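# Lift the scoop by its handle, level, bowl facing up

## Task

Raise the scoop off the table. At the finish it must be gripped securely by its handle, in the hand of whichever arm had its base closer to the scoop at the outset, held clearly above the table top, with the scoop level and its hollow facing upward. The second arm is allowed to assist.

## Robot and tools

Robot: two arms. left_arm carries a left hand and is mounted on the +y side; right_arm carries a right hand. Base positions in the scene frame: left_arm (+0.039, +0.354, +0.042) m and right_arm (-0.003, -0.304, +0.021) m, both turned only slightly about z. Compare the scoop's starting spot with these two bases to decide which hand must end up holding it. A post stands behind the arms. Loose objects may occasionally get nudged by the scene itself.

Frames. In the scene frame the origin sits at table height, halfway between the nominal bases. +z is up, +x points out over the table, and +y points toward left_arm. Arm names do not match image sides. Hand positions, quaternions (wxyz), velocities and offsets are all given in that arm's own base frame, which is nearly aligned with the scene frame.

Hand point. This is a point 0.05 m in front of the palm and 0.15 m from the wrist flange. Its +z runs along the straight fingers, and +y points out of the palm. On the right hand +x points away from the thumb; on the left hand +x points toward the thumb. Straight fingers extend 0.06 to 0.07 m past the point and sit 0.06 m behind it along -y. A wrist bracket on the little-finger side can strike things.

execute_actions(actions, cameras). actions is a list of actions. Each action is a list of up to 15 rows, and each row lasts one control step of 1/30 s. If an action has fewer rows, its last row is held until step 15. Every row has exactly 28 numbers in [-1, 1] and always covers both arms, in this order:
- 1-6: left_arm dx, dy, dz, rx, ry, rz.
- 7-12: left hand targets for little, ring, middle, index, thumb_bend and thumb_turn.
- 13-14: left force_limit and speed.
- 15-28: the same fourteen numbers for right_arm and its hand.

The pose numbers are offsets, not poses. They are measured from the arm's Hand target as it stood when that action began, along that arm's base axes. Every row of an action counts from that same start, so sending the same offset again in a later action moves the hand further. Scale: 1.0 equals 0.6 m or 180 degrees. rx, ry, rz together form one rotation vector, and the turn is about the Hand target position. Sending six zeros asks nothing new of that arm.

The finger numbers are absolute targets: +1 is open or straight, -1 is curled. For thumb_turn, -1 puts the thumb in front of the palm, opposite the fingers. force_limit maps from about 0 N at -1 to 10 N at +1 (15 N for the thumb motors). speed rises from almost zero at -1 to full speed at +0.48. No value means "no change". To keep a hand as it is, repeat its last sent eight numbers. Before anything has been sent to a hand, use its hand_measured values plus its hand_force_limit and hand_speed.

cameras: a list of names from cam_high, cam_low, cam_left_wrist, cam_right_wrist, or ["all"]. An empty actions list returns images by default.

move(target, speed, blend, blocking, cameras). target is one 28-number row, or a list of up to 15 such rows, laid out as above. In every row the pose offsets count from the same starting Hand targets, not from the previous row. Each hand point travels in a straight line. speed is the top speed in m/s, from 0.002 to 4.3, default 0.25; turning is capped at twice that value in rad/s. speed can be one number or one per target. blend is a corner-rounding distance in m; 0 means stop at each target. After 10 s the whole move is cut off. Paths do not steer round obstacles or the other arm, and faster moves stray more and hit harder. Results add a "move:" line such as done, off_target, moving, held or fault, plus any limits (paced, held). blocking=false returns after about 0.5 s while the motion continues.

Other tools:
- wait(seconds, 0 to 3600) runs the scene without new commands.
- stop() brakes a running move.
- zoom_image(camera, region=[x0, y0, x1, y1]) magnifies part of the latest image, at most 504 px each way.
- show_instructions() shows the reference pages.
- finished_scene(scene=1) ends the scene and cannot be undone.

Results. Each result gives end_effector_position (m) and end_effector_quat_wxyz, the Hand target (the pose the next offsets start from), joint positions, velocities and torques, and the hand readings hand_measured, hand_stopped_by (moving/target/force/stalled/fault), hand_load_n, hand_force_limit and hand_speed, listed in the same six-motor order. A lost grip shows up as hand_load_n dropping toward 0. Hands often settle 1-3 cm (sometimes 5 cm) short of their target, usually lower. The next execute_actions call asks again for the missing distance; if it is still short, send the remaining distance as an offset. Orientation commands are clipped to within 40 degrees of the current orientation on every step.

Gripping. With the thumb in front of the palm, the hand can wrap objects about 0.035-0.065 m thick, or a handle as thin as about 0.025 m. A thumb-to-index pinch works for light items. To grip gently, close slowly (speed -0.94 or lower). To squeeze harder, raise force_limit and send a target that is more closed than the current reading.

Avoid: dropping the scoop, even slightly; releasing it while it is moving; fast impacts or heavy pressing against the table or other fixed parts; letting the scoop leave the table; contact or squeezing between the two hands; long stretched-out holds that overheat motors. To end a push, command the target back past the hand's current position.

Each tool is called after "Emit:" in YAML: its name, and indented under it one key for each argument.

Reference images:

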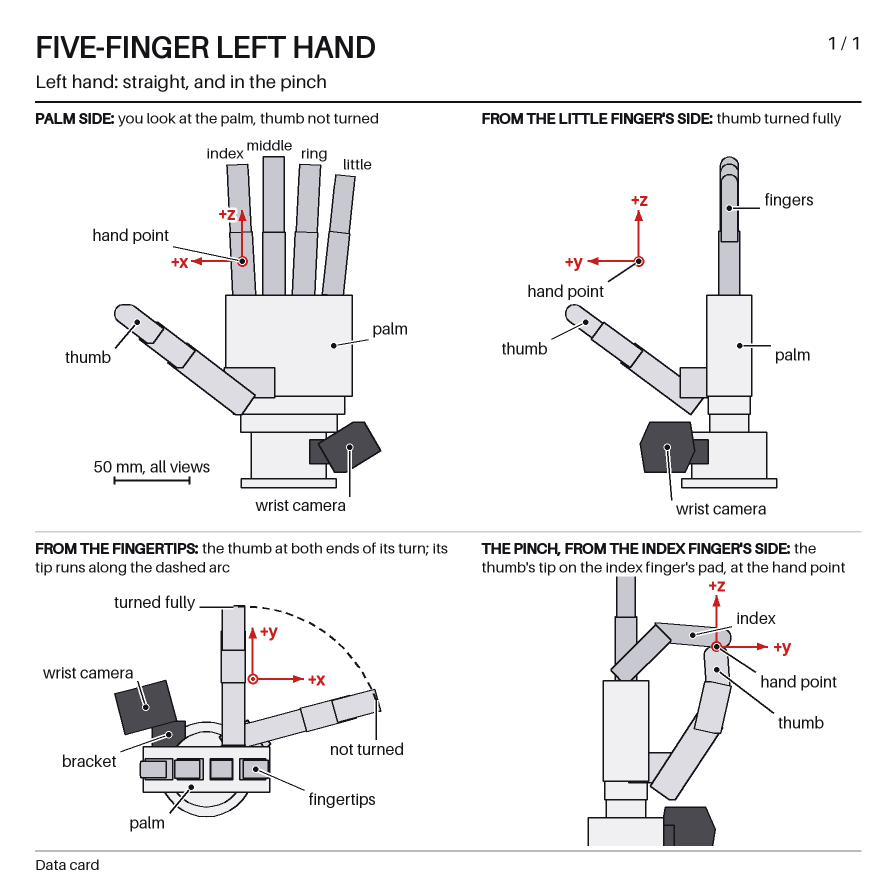

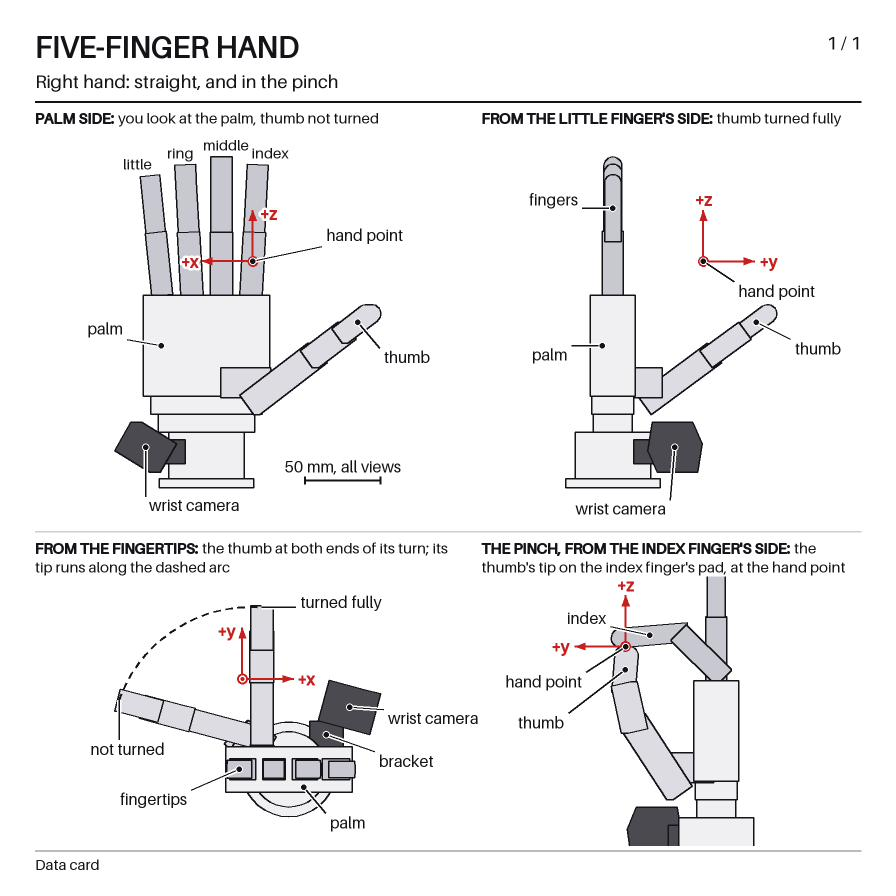

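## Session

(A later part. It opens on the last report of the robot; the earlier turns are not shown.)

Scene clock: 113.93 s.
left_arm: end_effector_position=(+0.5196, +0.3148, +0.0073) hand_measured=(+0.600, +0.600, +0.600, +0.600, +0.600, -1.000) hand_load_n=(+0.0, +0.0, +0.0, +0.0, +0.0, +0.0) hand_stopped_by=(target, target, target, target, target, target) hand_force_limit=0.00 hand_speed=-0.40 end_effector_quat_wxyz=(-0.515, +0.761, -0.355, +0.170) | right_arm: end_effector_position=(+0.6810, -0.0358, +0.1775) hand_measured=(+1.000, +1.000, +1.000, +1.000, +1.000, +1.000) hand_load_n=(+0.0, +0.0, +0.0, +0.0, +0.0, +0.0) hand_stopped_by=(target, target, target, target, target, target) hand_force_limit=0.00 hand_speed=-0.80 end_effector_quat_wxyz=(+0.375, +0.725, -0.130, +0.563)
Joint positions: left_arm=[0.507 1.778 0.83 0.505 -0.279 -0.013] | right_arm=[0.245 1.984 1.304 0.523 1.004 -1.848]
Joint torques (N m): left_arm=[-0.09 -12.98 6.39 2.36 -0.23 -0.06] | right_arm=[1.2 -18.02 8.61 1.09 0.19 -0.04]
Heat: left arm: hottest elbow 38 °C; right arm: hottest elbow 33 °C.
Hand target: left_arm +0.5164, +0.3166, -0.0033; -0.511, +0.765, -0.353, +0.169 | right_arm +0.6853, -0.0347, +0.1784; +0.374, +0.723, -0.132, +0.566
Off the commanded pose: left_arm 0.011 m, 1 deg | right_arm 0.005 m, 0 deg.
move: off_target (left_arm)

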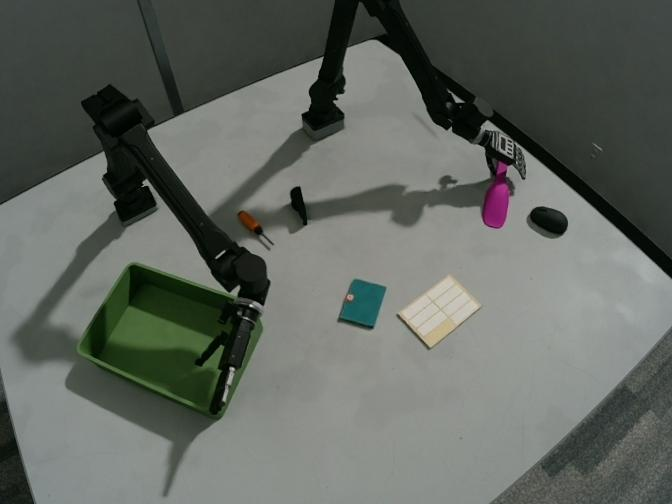

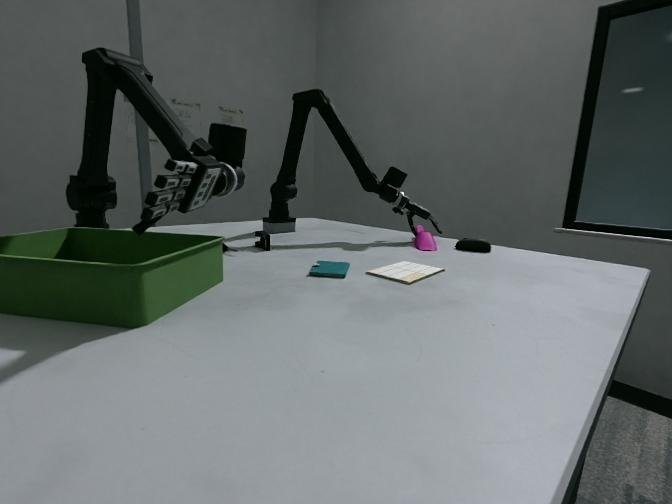

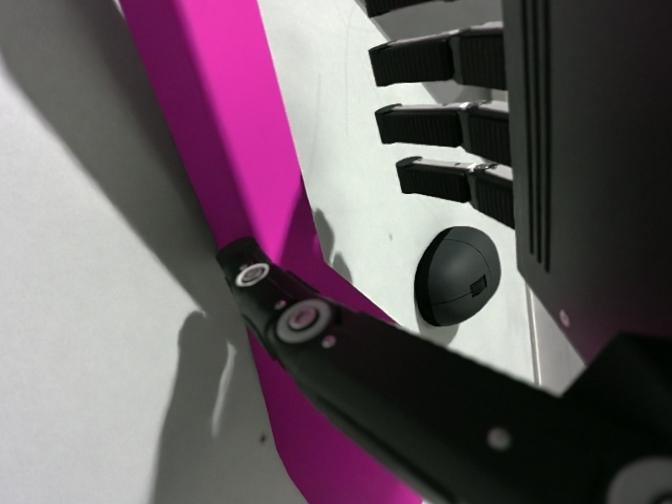

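Emit:
move:
  target: [-0.009,0.0007,-0.033,0,0,0,0.6,0.6,0.6,0.6,0.6,-1,0,-0.4,0,0,0,0,0,0,1,1,1,1,1,1,0,-0.8]
  speed: 0.04
  cameras: ["cam_high","cam_low","cam_left_wrist"]

Emit:
zoom_image:
  camera: "cam_high"
  region: [440, 90, 560, 240]

Emit:
zoom_image:
  camera: "cam_low"
  region: [370, 180, 460, 270]

Scene clock: 119.87 s.
left_arm: end_effector_position=(+0.5158, +0.3152, -0.0098) hand_measured=(+0.600, +0.600, +0.600, +0.600, +0.600, -1.000) hand_load_n=(+0.0, +0.0, +0.0, +0.0, +0.0, +0.0) hand_stopped_by=(target, target, target, target, target, target) hand_force_limit=0.00 hand_speed=-0.40 end_effector_quat_wxyz=(-0.516, +0.761, -0.354, +0.173) | right_arm: end_effector_position=(+0.6810, -0.0358, +0.1775) hand_measured=(+1.000, +1.000, +1.000, +1.000, +1.000, +1.000) hand_load_n=(+0.0, +0.0, +0.0, +0.0, +0.0, +0.0) hand_stopped_by=(target, target, target, target, target, target) hand_force_limit=0.00 hand_speed=-0.80 end_effector_quat_wxyz=(+0.375, +0.725, -0.130, +0.563)
Joint positions: left_arm=[0.513 1.818 0.813 0.569 -0.273 -0.013] | right_arm=[0.245 1.984 1.304 0.523 1.004 -1.848]
Joint torques (N m): left_arm=[-0.09 -12.86 5.9 2.28 -0.25 -0.02] | right_arm=[1.14 -18.02 8.61 1.09 0.18 -0.04]
Heat: left arm: hottest elbow 37 °C; right arm: hottest elbow 33 °C.
Hand target: left_arm +0.5111, +0.3170, -0.0229; -0.511, +0.765, -0.353, +0.169 | right_arm +0.6853, -0.0347, +0.1784; +0.374, +0.723, -0.132, +0.566
Off the commanded pose: left_arm 0.014 m, 1 deg | right_arm 0.005 m, 0 deg.
move: off_target (left_arm)

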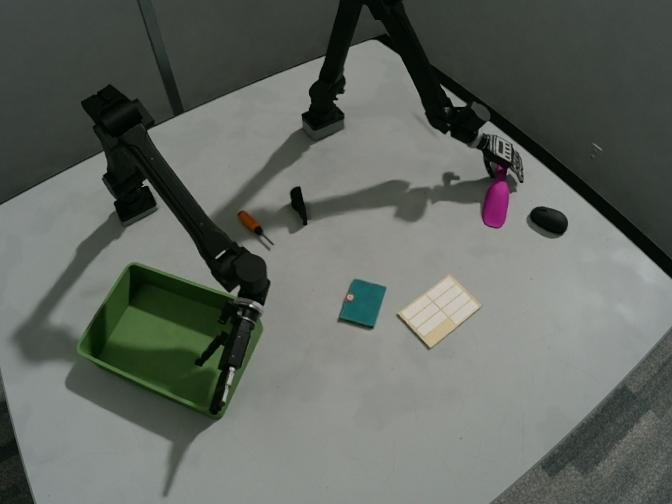

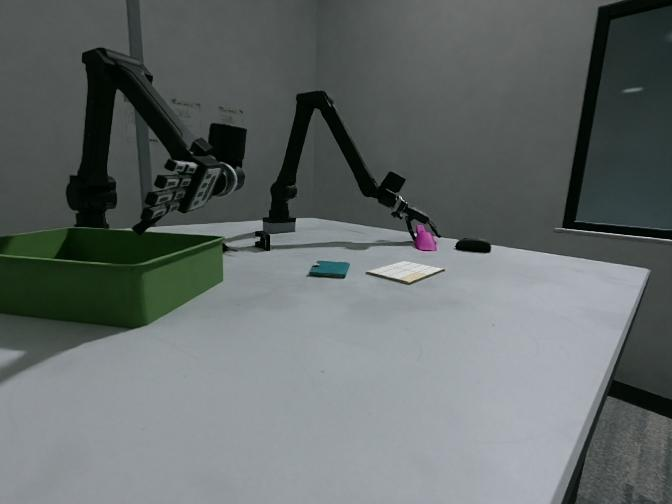

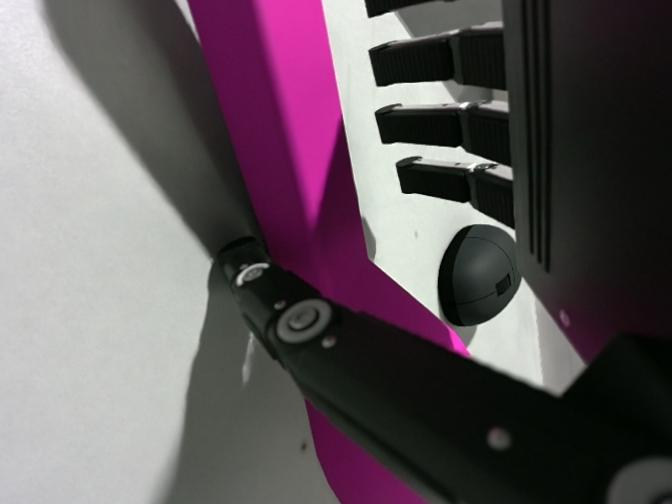

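Scaled by 3.360 from the camera's image (finer frame: 960x720).

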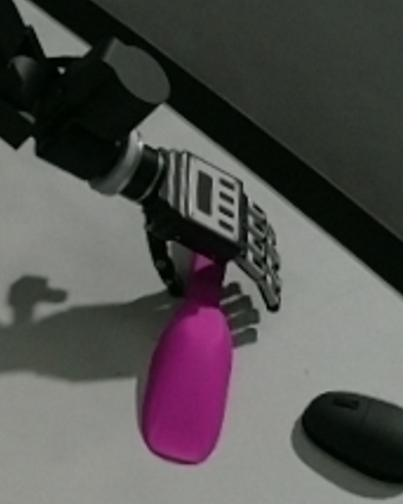

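Scaled by 5.600 from the camera's image (finer frame: 960x720).

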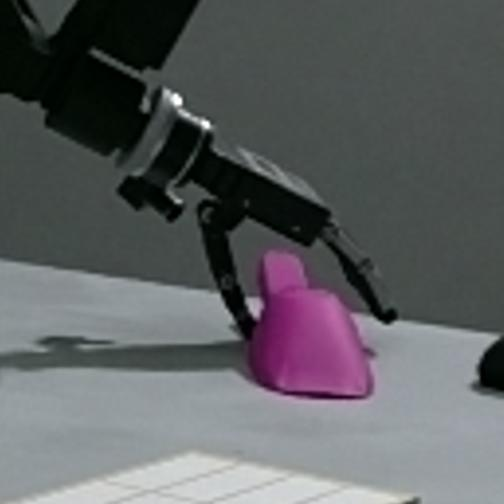

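Emit:
move:
  target: [-0.0037,-0.0033,-0.0135,0,0,0,0.6,0.6,0.6,0.6,0.6,-1,0,-0.4,0,0,0,0,0,0,1,1,1,1,1,1,0,-0.8]
  speed: 0.04
  cameras: ["cam_high","cam_low","cam_left_wrist"]

Emit:
zoom_image:
  camera: "cam_low"
  region: [370, 180, 460, 270]

Emit:
zoom_image:
  camera: "cam_left_wrist"
  region: [150, 100, 450, 400]

Scene clock: 123.63 s.
left_arm: end_effector_position=(+0.5166, +0.3156, -0.0100) hand_measured=(+0.600, +0.600, +0.600, +0.600, +0.600, -1.000) hand_load_n=(+0.0, +0.0, +0.0, +0.0, +0.5, +0.0) hand_stopped_by=(target, target, target, target, target, target) hand_force_limit=0.00 hand_speed=-0.40 end_effector_quat_wxyz=(-0.522, +0.757, -0.351, +0.177) | right_arm: end_effector_position=(+0.6810, -0.0358, +0.1775) hand_measured=(+1.000, +1.000, +1.000, +1.000, +1.000, +1.000) hand_load_n=(+0.0, +0.0, +0.0, +0.0, +0.0, +0.0) hand_stopped_by=(target, target, target, target, target, target) hand_force_limit=0.00 hand_speed=-0.80 end_effector_quat_wxyz=(+0.375, +0.725, -0.130, +0.563)
Joint positions: left_arm=[0.513 1.825 0.806 0.599 -0.273 -0.013] | right_arm=[0.245 1.984 1.304 0.523 1.004 -1.848]
Joint torques (N m): left_arm=[-0.21 -11.99 5.59 2.21 -0.29 -0.03] | right_arm=[1.14 -18.02 8.59 1.09 0.18 -0.04]
Heat: left arm: hottest elbow 37 °C; right arm: hottest elbow 33 °C.
Hand target: left_arm +0.5089, +0.3151, -0.0310; -0.511, +0.765, -0.353, +0.169 | right_arm +0.6853, -0.0347, +0.1784; +0.374, +0.723, -0.132, +0.566
Off the commanded pose: left_arm 0.022 m, 2 deg | right_arm 0.005 m, 0 deg.
move: off_target (left_arm)

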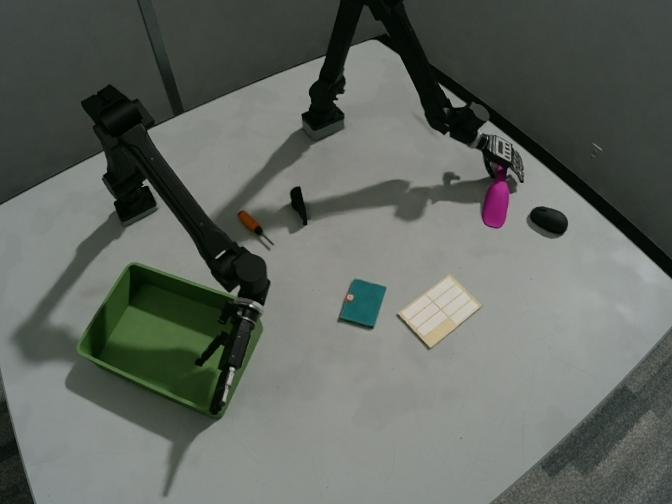

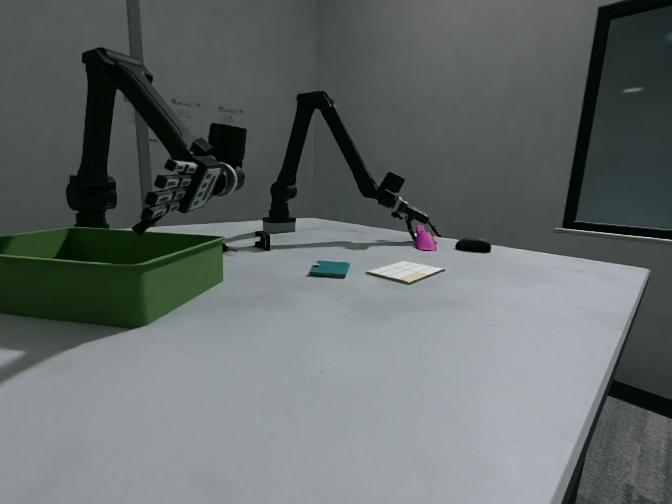

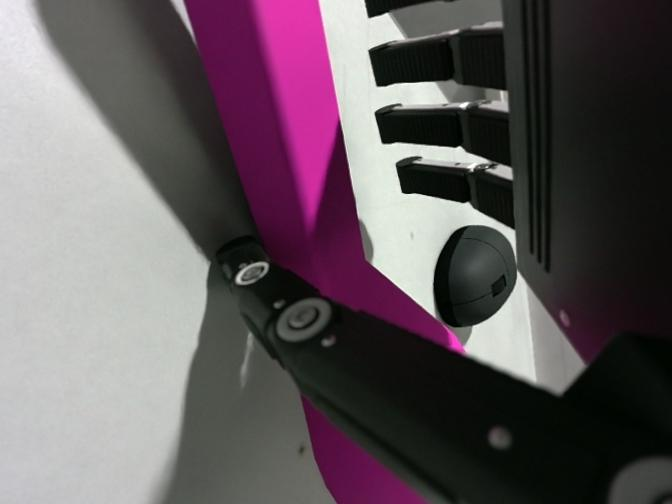

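Scaled by 5.600 from the camera's image (finer frame: 960x720).

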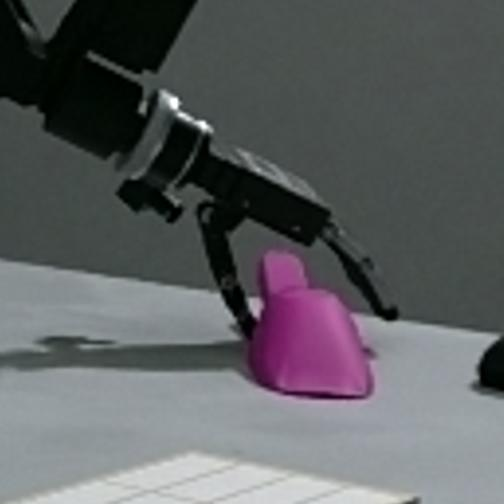

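Scaled by 1.680 from the camera's image (finer frame: 960x720).

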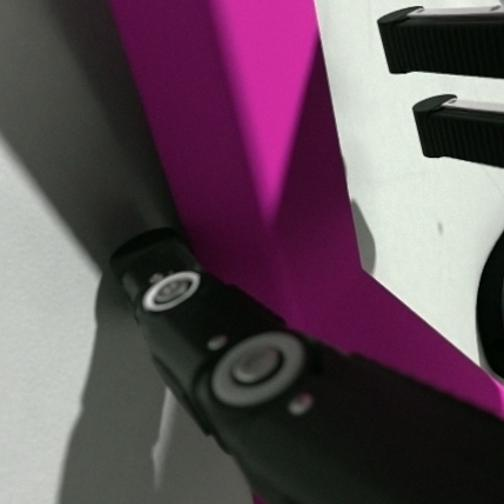

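Emit:
move:
  target: [-0.0117,0.0025,0.0217,0,0,0,0.6,0.6,0.6,0.6,0.6,-1,0,-0.4,0,0,0,0,0,0,1,1,1,1,1,1,0,-0.8]
  speed: 0.04
  cameras: ["cam_high","cam_low","cam_left_wrist"]

Emit:
zoom_image:
  camera: "cam_low"
  region: [370, 180, 460, 270]

Emit:
zoom_image:
  camera: "cam_left_wrist"
  region: [150, 100, 450, 400]

Scene clock: 127.30 s.
left_arm: end_effector_position=(+0.5112, +0.3156, -0.0114) hand_measured=(+0.600, +0.600, +0.600, +0.600, +0.600, -1.000) hand_load_n=(+0.0, +0.0, +0.0, +0.0, -0.5, +0.5) hand_stopped_by=(target, target, target, target, target, target) hand_force_limit=0.00 hand_speed=-0.40 end_effector_quat_wxyz=(-0.518, +0.759, -0.351, +0.176) | right_arm: end_effector_position=(+0.6810, -0.0358, +0.1775) hand_measured=(+1.000, +1.000, +1.000, +1.000, +1.000, +1.000) hand_load_n=(+0.0, +0.0, +0.0, +0.0, +0.0, +0.0) hand_stopped_by=(target, target, target, target, target, target) hand_force_limit=0.00 hand_speed=-0.80 end_effector_quat_wxyz=(+0.375, +0.725, -0.130, +0.563)
Joint positions: left_arm=[0.52 1.819 0.796 0.595 -0.264 -0.013] | right_arm=[0.245 1.984 1.304 0.523 1.004 -1.848]
Joint torques (N m): left_arm=[0.09 -15.03 5.34 1.16 -0.25 0.03] | right_arm=[1.14 -17.96 8.59 1.1 0.18 -0.04]
Heat: left arm: hottest elbow 36 °C; right arm: hottest elbow 34 °C.
Hand target: left_arm +0.5018, +0.3164, -0.0181; -0.511, +0.765, -0.354, +0.168 | right_arm +0.6853, -0.0347, +0.1784; +0.374, +0.723, -0.132, +0.566
Off the commanded pose: left_arm 0.011 m, 1 deg | right_arm 0.005 m, 0 deg.
move: off_target (left_arm)

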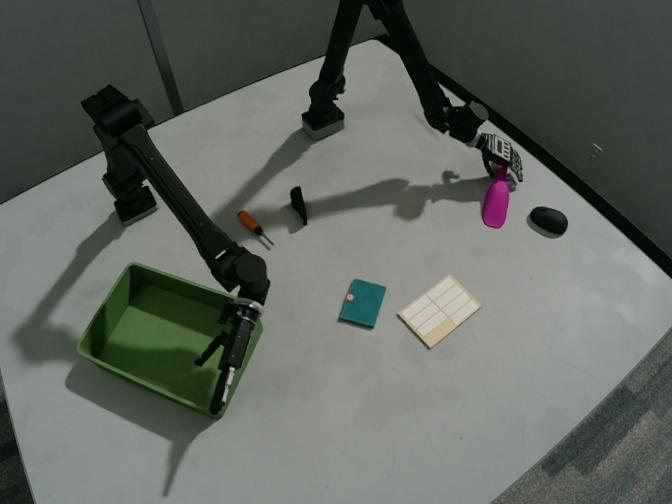

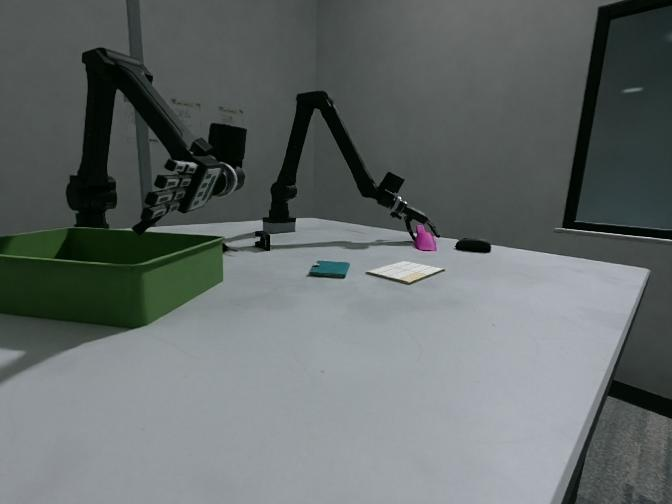

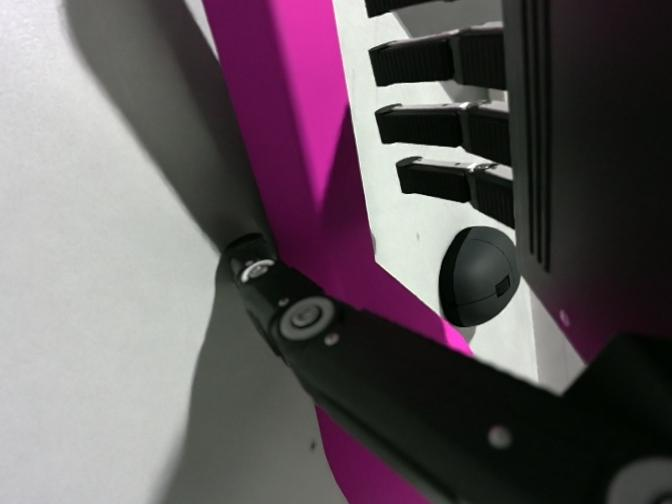

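Scaled by 5.600 from the camera's image (finer frame: 960x720).

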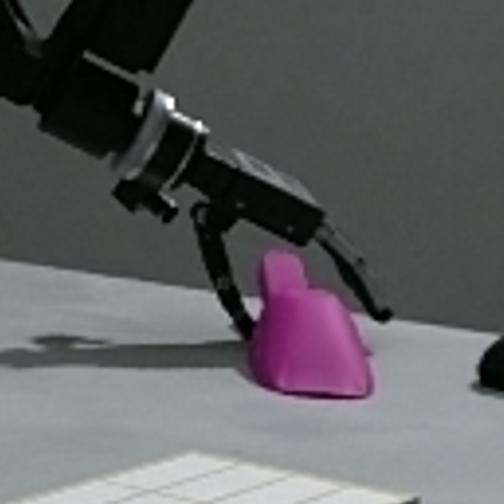

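Scaled by 1.680 from the camera's image (finer frame: 960x720).

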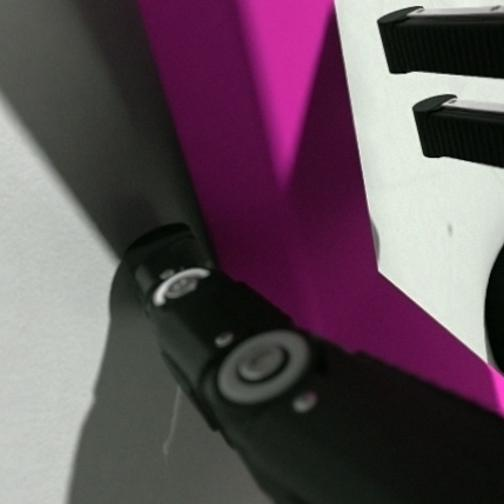

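Emit:
move:
  target: [0,0.002,0.02,0,0,0,0.6,0.6,0.6,0.6,0.6,-1,0,-0.4,0,0,0,0,0,0,1,1,1,1,1,1,0,-0.8]
  speed: 0.04
  cameras: ["cam_low","cam_left_wrist"]

Emit:
zoom_image:
  camera: "cam_left_wrist"
  region: [150, 100, 450, 400]

Scene clock: 129.10 s.
left_arm: end_effector_position=(+0.5063, +0.3157, -0.0058) hand_measured=(+0.600, +0.600, +0.600, +0.600, +0.600, -1.000) hand_load_n=(+0.0, +0.0, +0.0, +0.0, +0.0, +0.0) hand_stopped_by=(target, target, target, target, target, target) hand_force_limit=0.00 hand_speed=-0.40 end_effector_quat_wxyz=(-0.513, +0.763, -0.353, +0.172) | right_arm: end_effector_position=(+0.6810, -0.0358, +0.1775) hand_measured=(+1.000, +1.000, +1.000, +1.000, +1.000, +1.000) hand_load_n=(+0.0, +0.0, +0.0, +0.0, +0.0, +0.0) hand_stopped_by=(target, target, target, target, target, target) hand_force_limit=0.00 hand_speed=-0.80 end_effector_quat_wxyz=(+0.375, +0.725, -0.130, +0.563)
Joint positions: left_arm=[0.525 1.792 0.794 0.555 -0.263 -0.013] | right_arm=[0.245 1.984 1.304 0.523 1.004 -1.848]
Joint torques (N m): left_arm=[-0.15 -15.09 5.98 1.36 -0.22 0.04] | right_arm=[1.14 -18.02 8.59 1.09 0.19 -0.04]
Heat: left arm: hottest elbow 36 °C; right arm: hottest elbow 34 °C.
Hand target: left_arm +0.5019, +0.3176, -0.0061; -0.511, +0.765, -0.354, +0.169 | right_arm +0.6853, -0.0347, +0.1784; +0.374, +0.723, -0.132, +0.566
Off the commanded pose: left_arm 0.005 m, 1 deg | right_arm 0.005 m, 0 deg.
move: done

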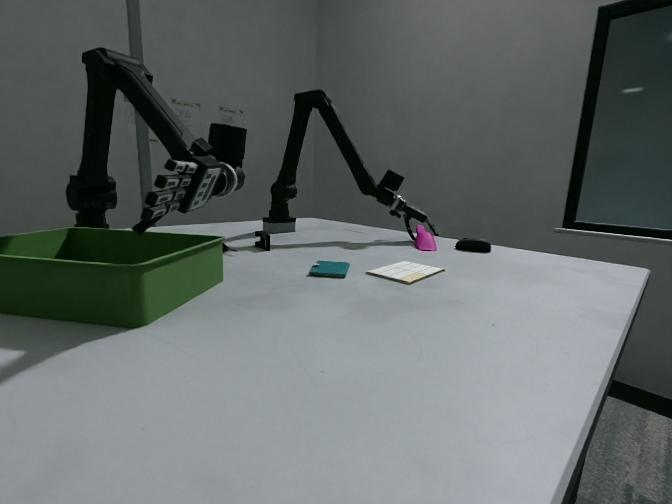

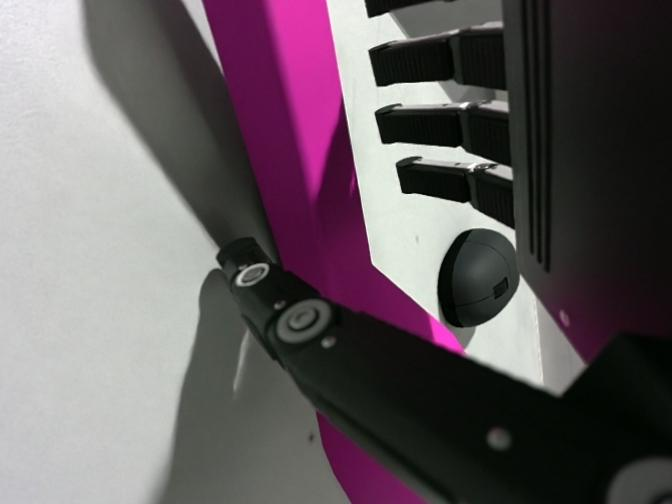

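Scaled by 1.680 from the camera's image (finer frame: 960x720).

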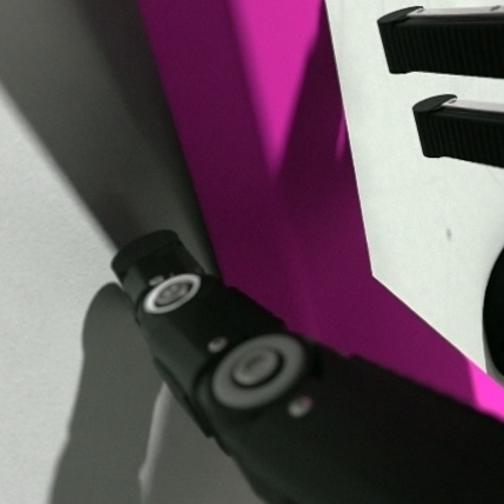

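Emit:
move:
  target: [0,0,0,0,0,0,0.6,0.6,0.6,0.6,0.34,-1,-0.6,-0.85,0,0,0,0,0,0,1,1,1,1,1,1,0,-0.8]
  speed: 0.04
  cameras: ["cam_low","cam_left_wrist"]

Emit:
zoom_image:
  camera: "cam_left_wrist"
  region: [150, 100, 450, 400]

Scene clock: 131.50 s.
left_arm: end_effector_position=(+0.5063, +0.3157, -0.0058) hand_measured=(+0.600, +0.600, +0.600, +0.600, +0.340, -1.000) hand_load_n=(+0.0, +0.0, +0.0, +0.0, +0.5, +0.0) hand_stopped_by=(target, target, target, target, target, target) hand_force_limit=-0.60 hand_speed=-0.85 end_effector_quat_wxyz=(-0.513, +0.763, -0.353, +0.172) | right_arm: end_effector_position=(+0.6810, -0.0358, +0.1775) hand_measured=(+1.000, +1.000, +1.000, +1.000, +1.000, +1.000) hand_load_n=(+0.0, +0.0, +0.0, +0.0, +0.0, +0.0) hand_stopped_by=(target, target, target, target, target, target) hand_force_limit=0.00 hand_speed=-0.80 end_effector_quat_wxyz=(+0.375, +0.725, -0.130, +0.563)
Joint positions: left_arm=[0.525 1.792 0.794 0.555 -0.263 -0.013] | right_arm=[0.245 1.984 1.304 0.523 1.004 -1.848]
Joint torques (N m): left_arm=[-0.15 -15.27 6.02 1.36 -0.21 0.04] | right_arm=[1.14 -18.02 8.61 1.09 0.19 -0.04]
Heat: left arm: hottest elbow 36 °C; right arm: hottest elbow 34 °C.
Hand target: left_arm +0.5019, +0.3176, -0.0061; -0.511, +0.765, -0.354, +0.169 | right_arm +0.6853, -0.0347, +0.1784; +0.374, +0.723, -0.132, +0.566
Off the commanded pose: left_arm 0.005 m, 0 deg | right_arm 0.005 m, 0 deg.
move: done

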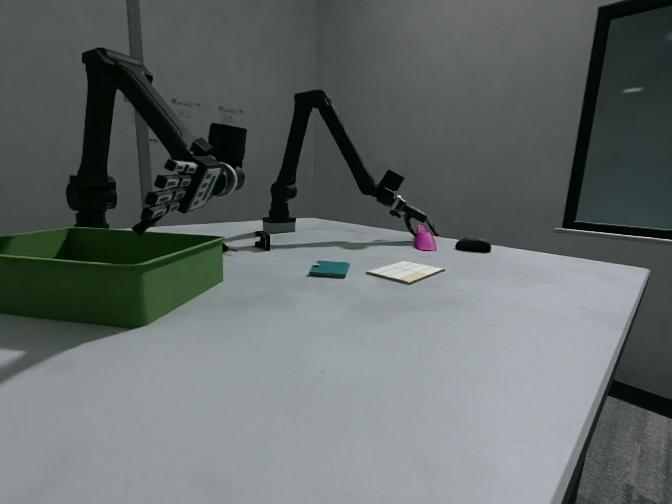

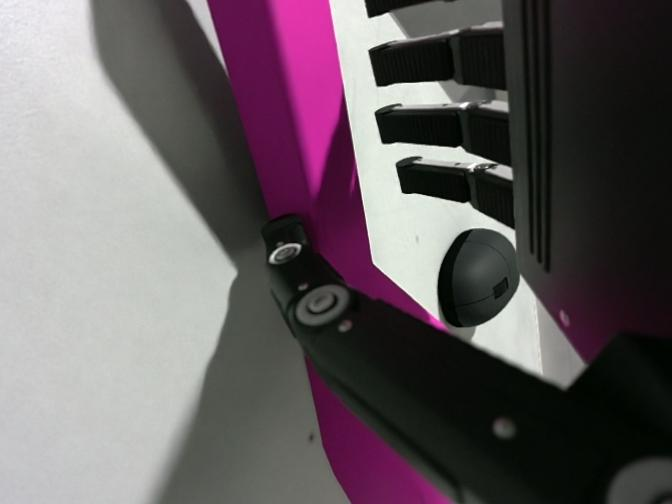

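Scaled by 1.680 from the camera's image (finer frame: 960x720).

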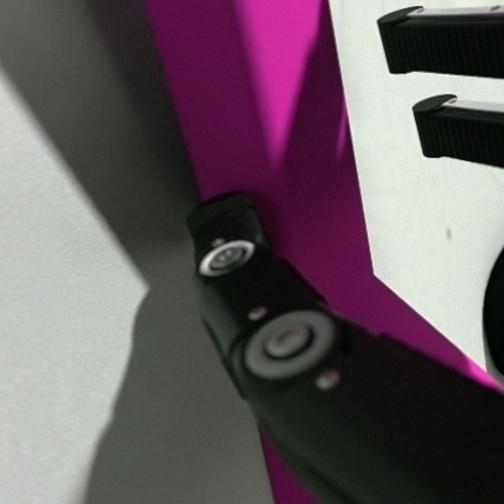

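Emit:
move:
  target:
    - [0,0,0,0,0,0,0.44,0.44,0.44,0.44,0.34,-1,-0.7,-0.8,0,0,0,0,0,0,1,1,1,1,1,1,0,-0.8]
    - [0,0,0,0,0,0,0.4,0.4,0.0,0.0,0.34,-1,-0.7,-0.92,0,0,0,0,0,0,1,1,1,1,1,1,0,-0.8]
  speed: 0.04
  cameras: ["cam_low","cam_left_wrist"]

Emit:
zoom_image:
  camera: "cam_left_wrist"
  region: [150, 100, 450, 400]

Emit:
zoom_image:
  camera: "cam_low"
  region: [370, 180, 460, 270]

Scene clock: 136.10 s.
left_arm: end_effector_position=(+0.5064, +0.3157, -0.0058) hand_measured=(+0.400, +0.400, +0.128, +0.082, +0.340, -1.000) hand_load_n=(+0.0, +0.0, +0.5, +1.5, +1.0, +0.5) hand_stopped_by=(target, target, force, force, target, target) hand_force_limit=-0.70 hand_speed=-0.92 end_effector_quat_wxyz=(-0.513, +0.763, -0.353, +0.172) | right_arm: end_effector_position=(+0.6810, -0.0358, +0.1775) hand_measured=(+1.000, +1.000, +1.000, +1.000, +1.000, +1.000) hand_load_n=(+0.0, +0.0, +0.0, +0.0, +0.0, +0.0) hand_stopped_by=(target, target, target, target, target, target) hand_force_limit=0.00 hand_speed=-0.80 end_effector_quat_wxyz=(+0.375, +0.725, -0.130, +0.563)
Joint positions: left_arm=[0.525 1.792 0.794 0.555 -0.263 -0.013] | right_arm=[0.245 1.984 1.304 0.523 1.004 -1.848]
Joint torques (N m): left_arm=[-0.09 -15.21 6.04 1.36 -0.23 0.04] | right_arm=[1.2 -18.02 8.59 1.09 0.19 -0.04]
Heat: left arm: hottest elbow 36 °C; right arm: hottest elbow 34 °C.
Hand target: left_arm +0.5019, +0.3176, -0.0061; -0.511, +0.765, -0.354, +0.169 | right_arm +0.6853, -0.0347, +0.1784; +0.374, +0.723, -0.132, +0.566
Off the commanded pose: left_arm 0.005 m, 1 deg | right_arm 0.005 m, 0 deg.
move: done

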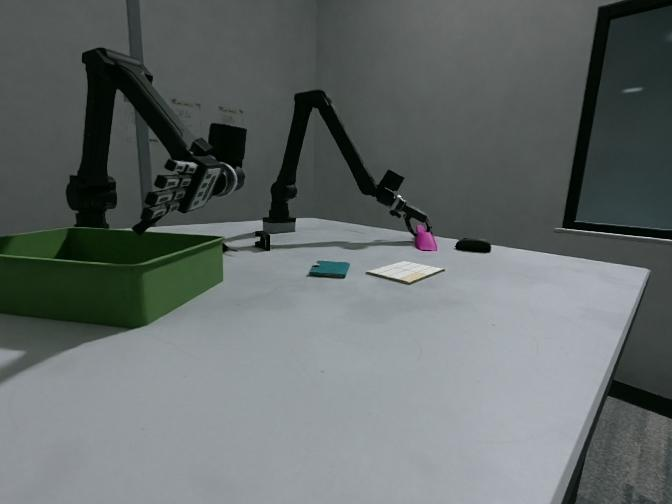

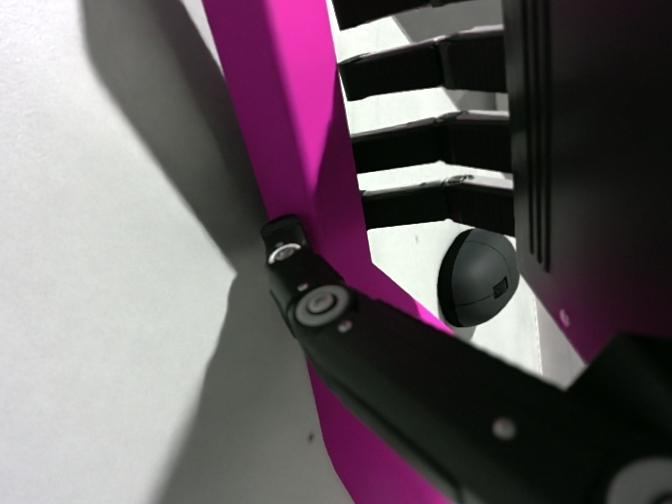

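Scaled by 1.680 from the camera's image (finer frame: 960x720).

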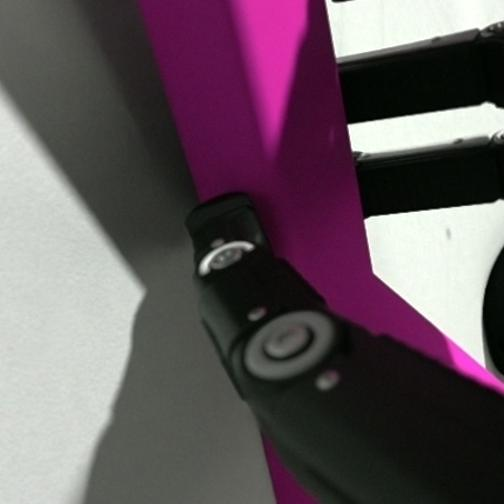

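Scaled by 5.600 from the camera's image (finer frame: 960x720).

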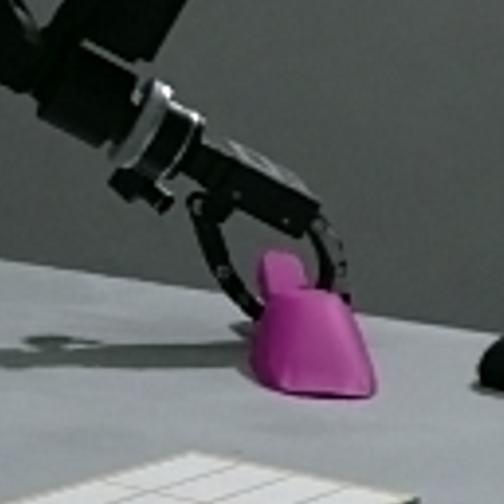

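Emit:
move:
  target:
    - [0,0,0,0,0,0,0.4,0.4,-0.2,-0.2,0.34,-1,-0.3,-0.92,0,0,0,0,0,0,1,1,1,1,1,1,0,-0.8]
  speed: 0.04
  cameras: ["cam_left_wrist"]

Emit:
move:
  target:
    - [0,0,0,0,0,0,-0.1,-0.1,-0.2,-0.2,0.34,-1,-0.75,-0.94,0,0,0,0,0,0,1,1,1,1,1,1,0,-0.8]
  speed: 0.04
  cameras: ["cam_left_wrist","cam_high"]

Scene clock: 140.70 s.
left_arm: end_effector_position=(+0.5064, +0.3157, -0.0056) hand_measured=(+0.400, +0.400, +0.106, +0.068, +0.342, -1.000) hand_load_n=(+0.0, +0.0, +4.0, +3.0, +4.5, +2.0) hand_stopped_by=(target, target, force, force, target, target) hand_force_limit=-0.30 hand_speed=-0.92 end_effector_quat_wxyz=(-0.513, +0.763, -0.353, +0.172) | right_arm: end_effector_position=(+0.6810, -0.0358, +0.1775) hand_measured=(+1.000, +1.000, +1.000, +1.000, +1.000, +1.000) hand_load_n=(+0.0, +0.0, +0.0, +0.0, +0.0, +0.0) hand_stopped_by=(target, target, target, target, target, target) hand_force_limit=0.00 hand_speed=-0.80 end_effector_quat_wxyz=(+0.375, +0.725, -0.130, +0.563)
Joint positions: left_arm=[0.525 1.792 0.794 0.555 -0.263 -0.013] | right_arm=[0.245 1.984 1.304 0.523 1.004 -1.848]
Joint torques (N m): left_arm=[-0.09 -15.21 6.05 1.35 -0.23 0.04] | right_arm=[1.14 -18.02 8.59 1.09 0.19 -0.04]
Heat: left arm: hottest elbow 35 °C; right arm: hottest elbow 34 °C.
Hand target: left_arm +0.5019, +0.3177, -0.0061; -0.511, +0.765, -0.354, +0.169 | right_arm +0.6853, -0.0347, +0.1784; +0.374, +0.723, -0.132, +0.566
Off the commanded pose: left_arm 0.005 m, 1 deg | right_arm 0.005 m, 0 deg.
move: done

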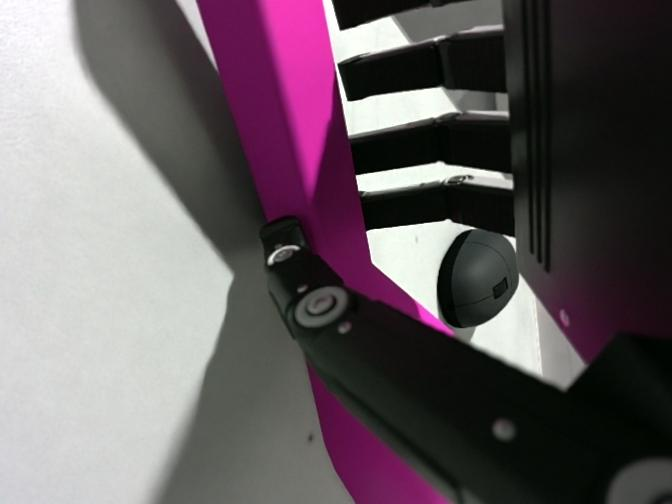

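Scene clock: 142.57 s.
left_arm: end_effector_position=(+0.5064, +0.3157, -0.0056) hand_measured=(+0.152, +0.130, +0.106, +0.068, +0.342, -1.000) hand_load_n=(+0.0, +1.5, +2.0, +3.0, +5.0, +3.0) hand_stopped_by=(force, force, force, force, target, target) hand_force_limit=-0.75 hand_speed=-0.94 end_effector_quat_wxyz=(-0.513, +0.763, -0.353, +0.172) | right_arm: end_effector_position=(+0.6810, -0.0358, +0.1775) hand_measured=(+1.000, +1.000, +1.000, +1.000, +1.000, +1.000) hand_load_n=(+0.0, +0.0, +0.0, +0.0, +0.0, +0.0) hand_stopped_by=(target, target, target, target, target, target) hand_force_limit=0.00 hand_speed=-0.80 end_effector_quat_wxyz=(+0.375, +0.725, -0.130, +0.563)
Joint positions: left_arm=[0.525 1.792 0.794 0.555 -0.263 -0.013] | right_arm=[0.245 1.984 1.304 0.523 1.004 -1.848]
Joint torques (N m): left_arm=[-0.09 -15.15 6.04 1.35 -0.23 0.04] | right_arm=[1.14 -17.96 8.61 1.09 0.19 -0.04]
Heat: left arm: hottest elbow 35 °C; right arm: hottest elbow 34 °C.
Hand target: left_arm +0.5019, +0.3177, -0.0061; -0.511, +0.765, -0.354, +0.168 | right_arm +0.6853, -0.0347, +0.1784; +0.374, +0.723, -0.132, +0.566
Off the commanded pose: left_arm 0.005 m, 1 deg | right_arm 0.005 m, 0 deg.
move: done
Images, in order (width x height): cam_high 672x504, cam_left_wrist 672x504.

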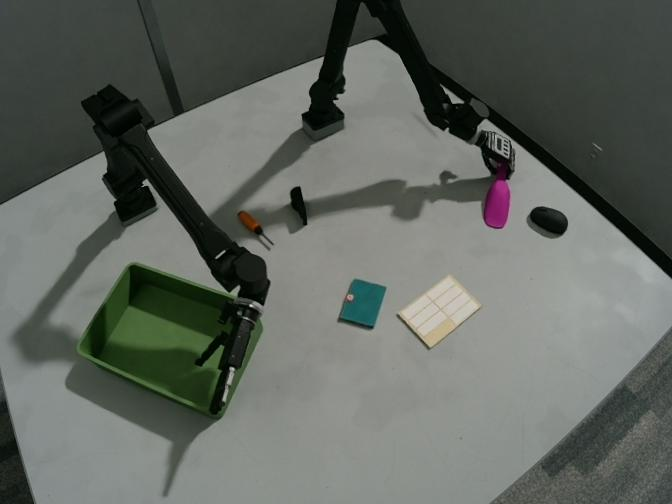

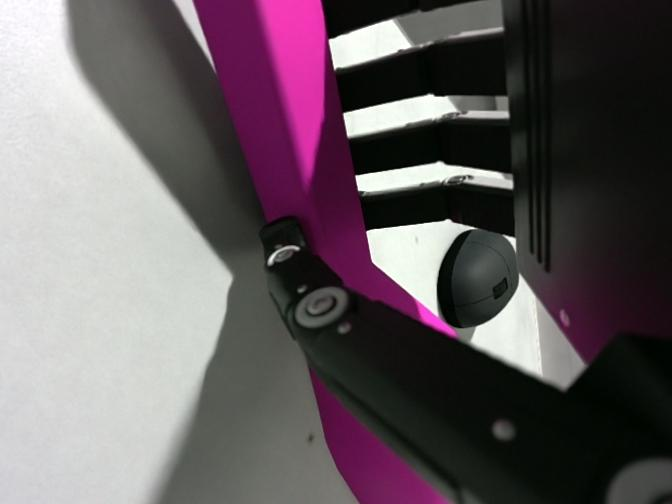

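Emit:
move:
  target: [0,0,0.04,0,0,0,-0.1,-0.1,-0.2,-0.2,0.34,-1,-0.75,-0.94,0,0,0,0,0,0,1,1,1,1,1,1,0,-0.8]
  speed: 0.03
  cameras: ["cam_left_wrist","cam_high","cam_low"]

Emit:
zoom_image:
  camera: "cam_low"
  region: [370, 180, 460, 270]

Emit:
zoom_image:
  camera: "cam_high"
  region: [440, 90, 560, 240]

Scene clock: 144.70 s.
left_arm: end_effector_position=(+0.5013, +0.3127, +0.0090) hand_measured=(+0.152, +0.130, +0.106, +0.070, +0.342, -1.000) hand_load_n=(+0.0, +0.0, +1.0, +4.0, +4.5, +1.0) hand_stopped_by=(force, force, force, force, target, target) hand_force_limit=-0.75 hand_speed=-0.94 end_effector_quat_wxyz=(-0.506, +0.767, -0.357, +0.167) | right_arm: end_effector_position=(+0.6810, -0.0358, +0.1775) hand_measured=(+1.000, +1.000, +1.000, +1.000, +1.000, +1.000) hand_load_n=(+0.0, +0.0, +0.0, +0.0, +0.0, +0.0) hand_stopped_by=(target, target, target, target, target, target) hand_force_limit=0.00 hand_speed=-0.80 end_effector_quat_wxyz=(+0.375, +0.725, -0.130, +0.563)
Joint positions: left_arm=[0.525 1.738 0.794 0.48 -0.263 -0.013] | right_arm=[0.245 1.984 1.304 0.523 1.004 -1.848]
Joint torques (N m): left_arm=[-0.03 -15.44 7.08 1.5 -0.24 0.04] | right_arm=[1.2 -18.02 8.59 1.09 0.19 -0.04]
Heat: left arm: hottest elbow 35 °C; right arm: hottest elbow 34 °C.
Hand target: left_arm +0.5019, +0.3177, +0.0180; -0.511, +0.765, -0.353, +0.169 | right_arm +0.6853, -0.0347, +0.1784; +0.374, +0.723, -0.132, +0.566
Off the commanded pose: left_arm 0.010 m, 1 deg | right_arm 0.005 m, 0 deg.
move: done
Images, in order (width x height): cam_high 672x504, cam_low 672x504, cam_left_wrist 672x504.

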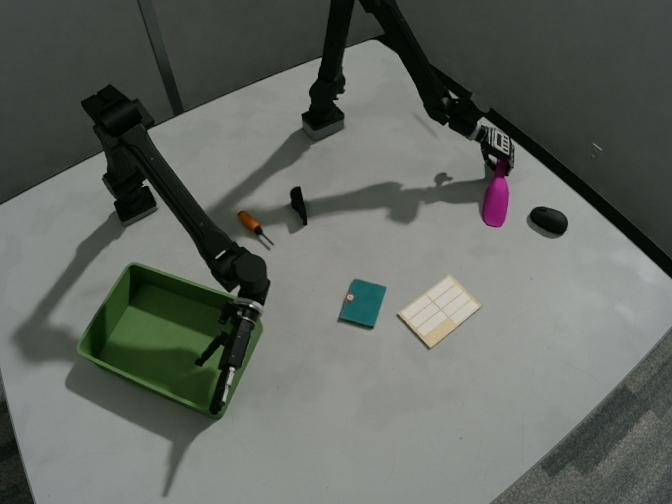

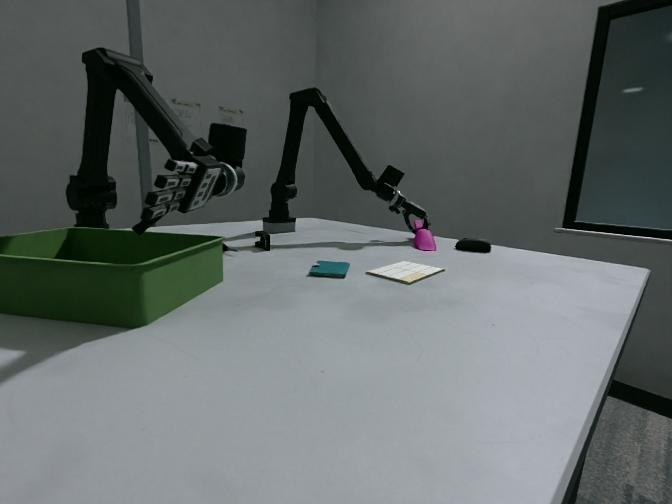

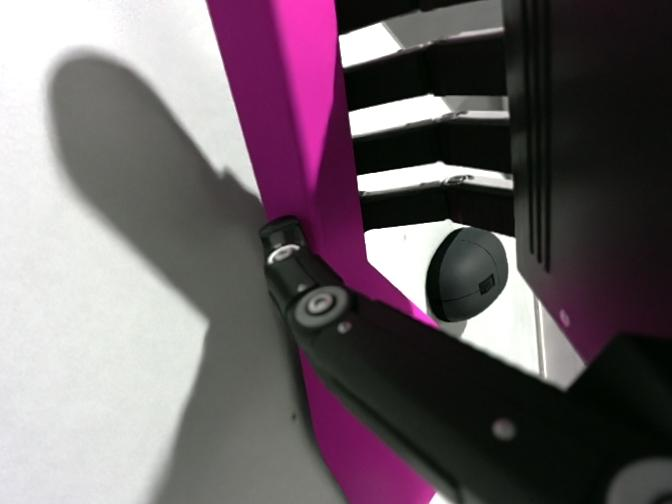

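Scaled by 5.600 from the camera's image (finer frame: 960x720).

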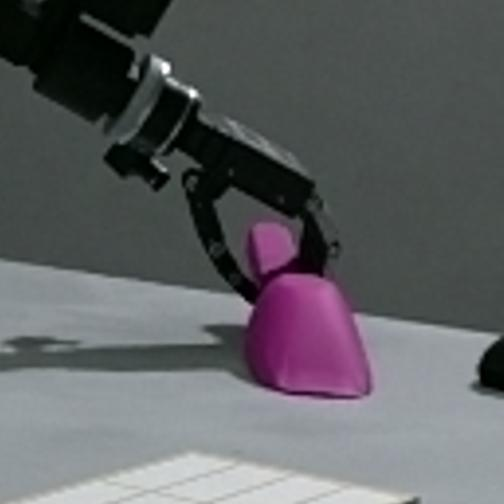

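Scaled by 3.360 from the camera's image (finer frame: 960x720).

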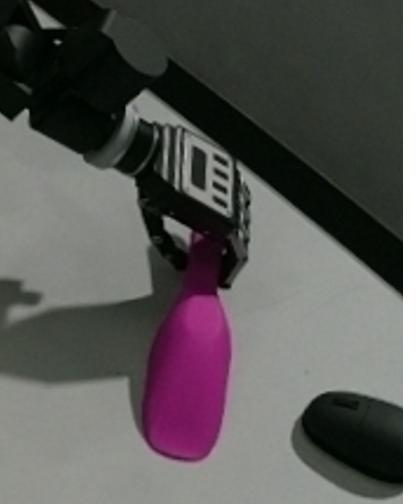

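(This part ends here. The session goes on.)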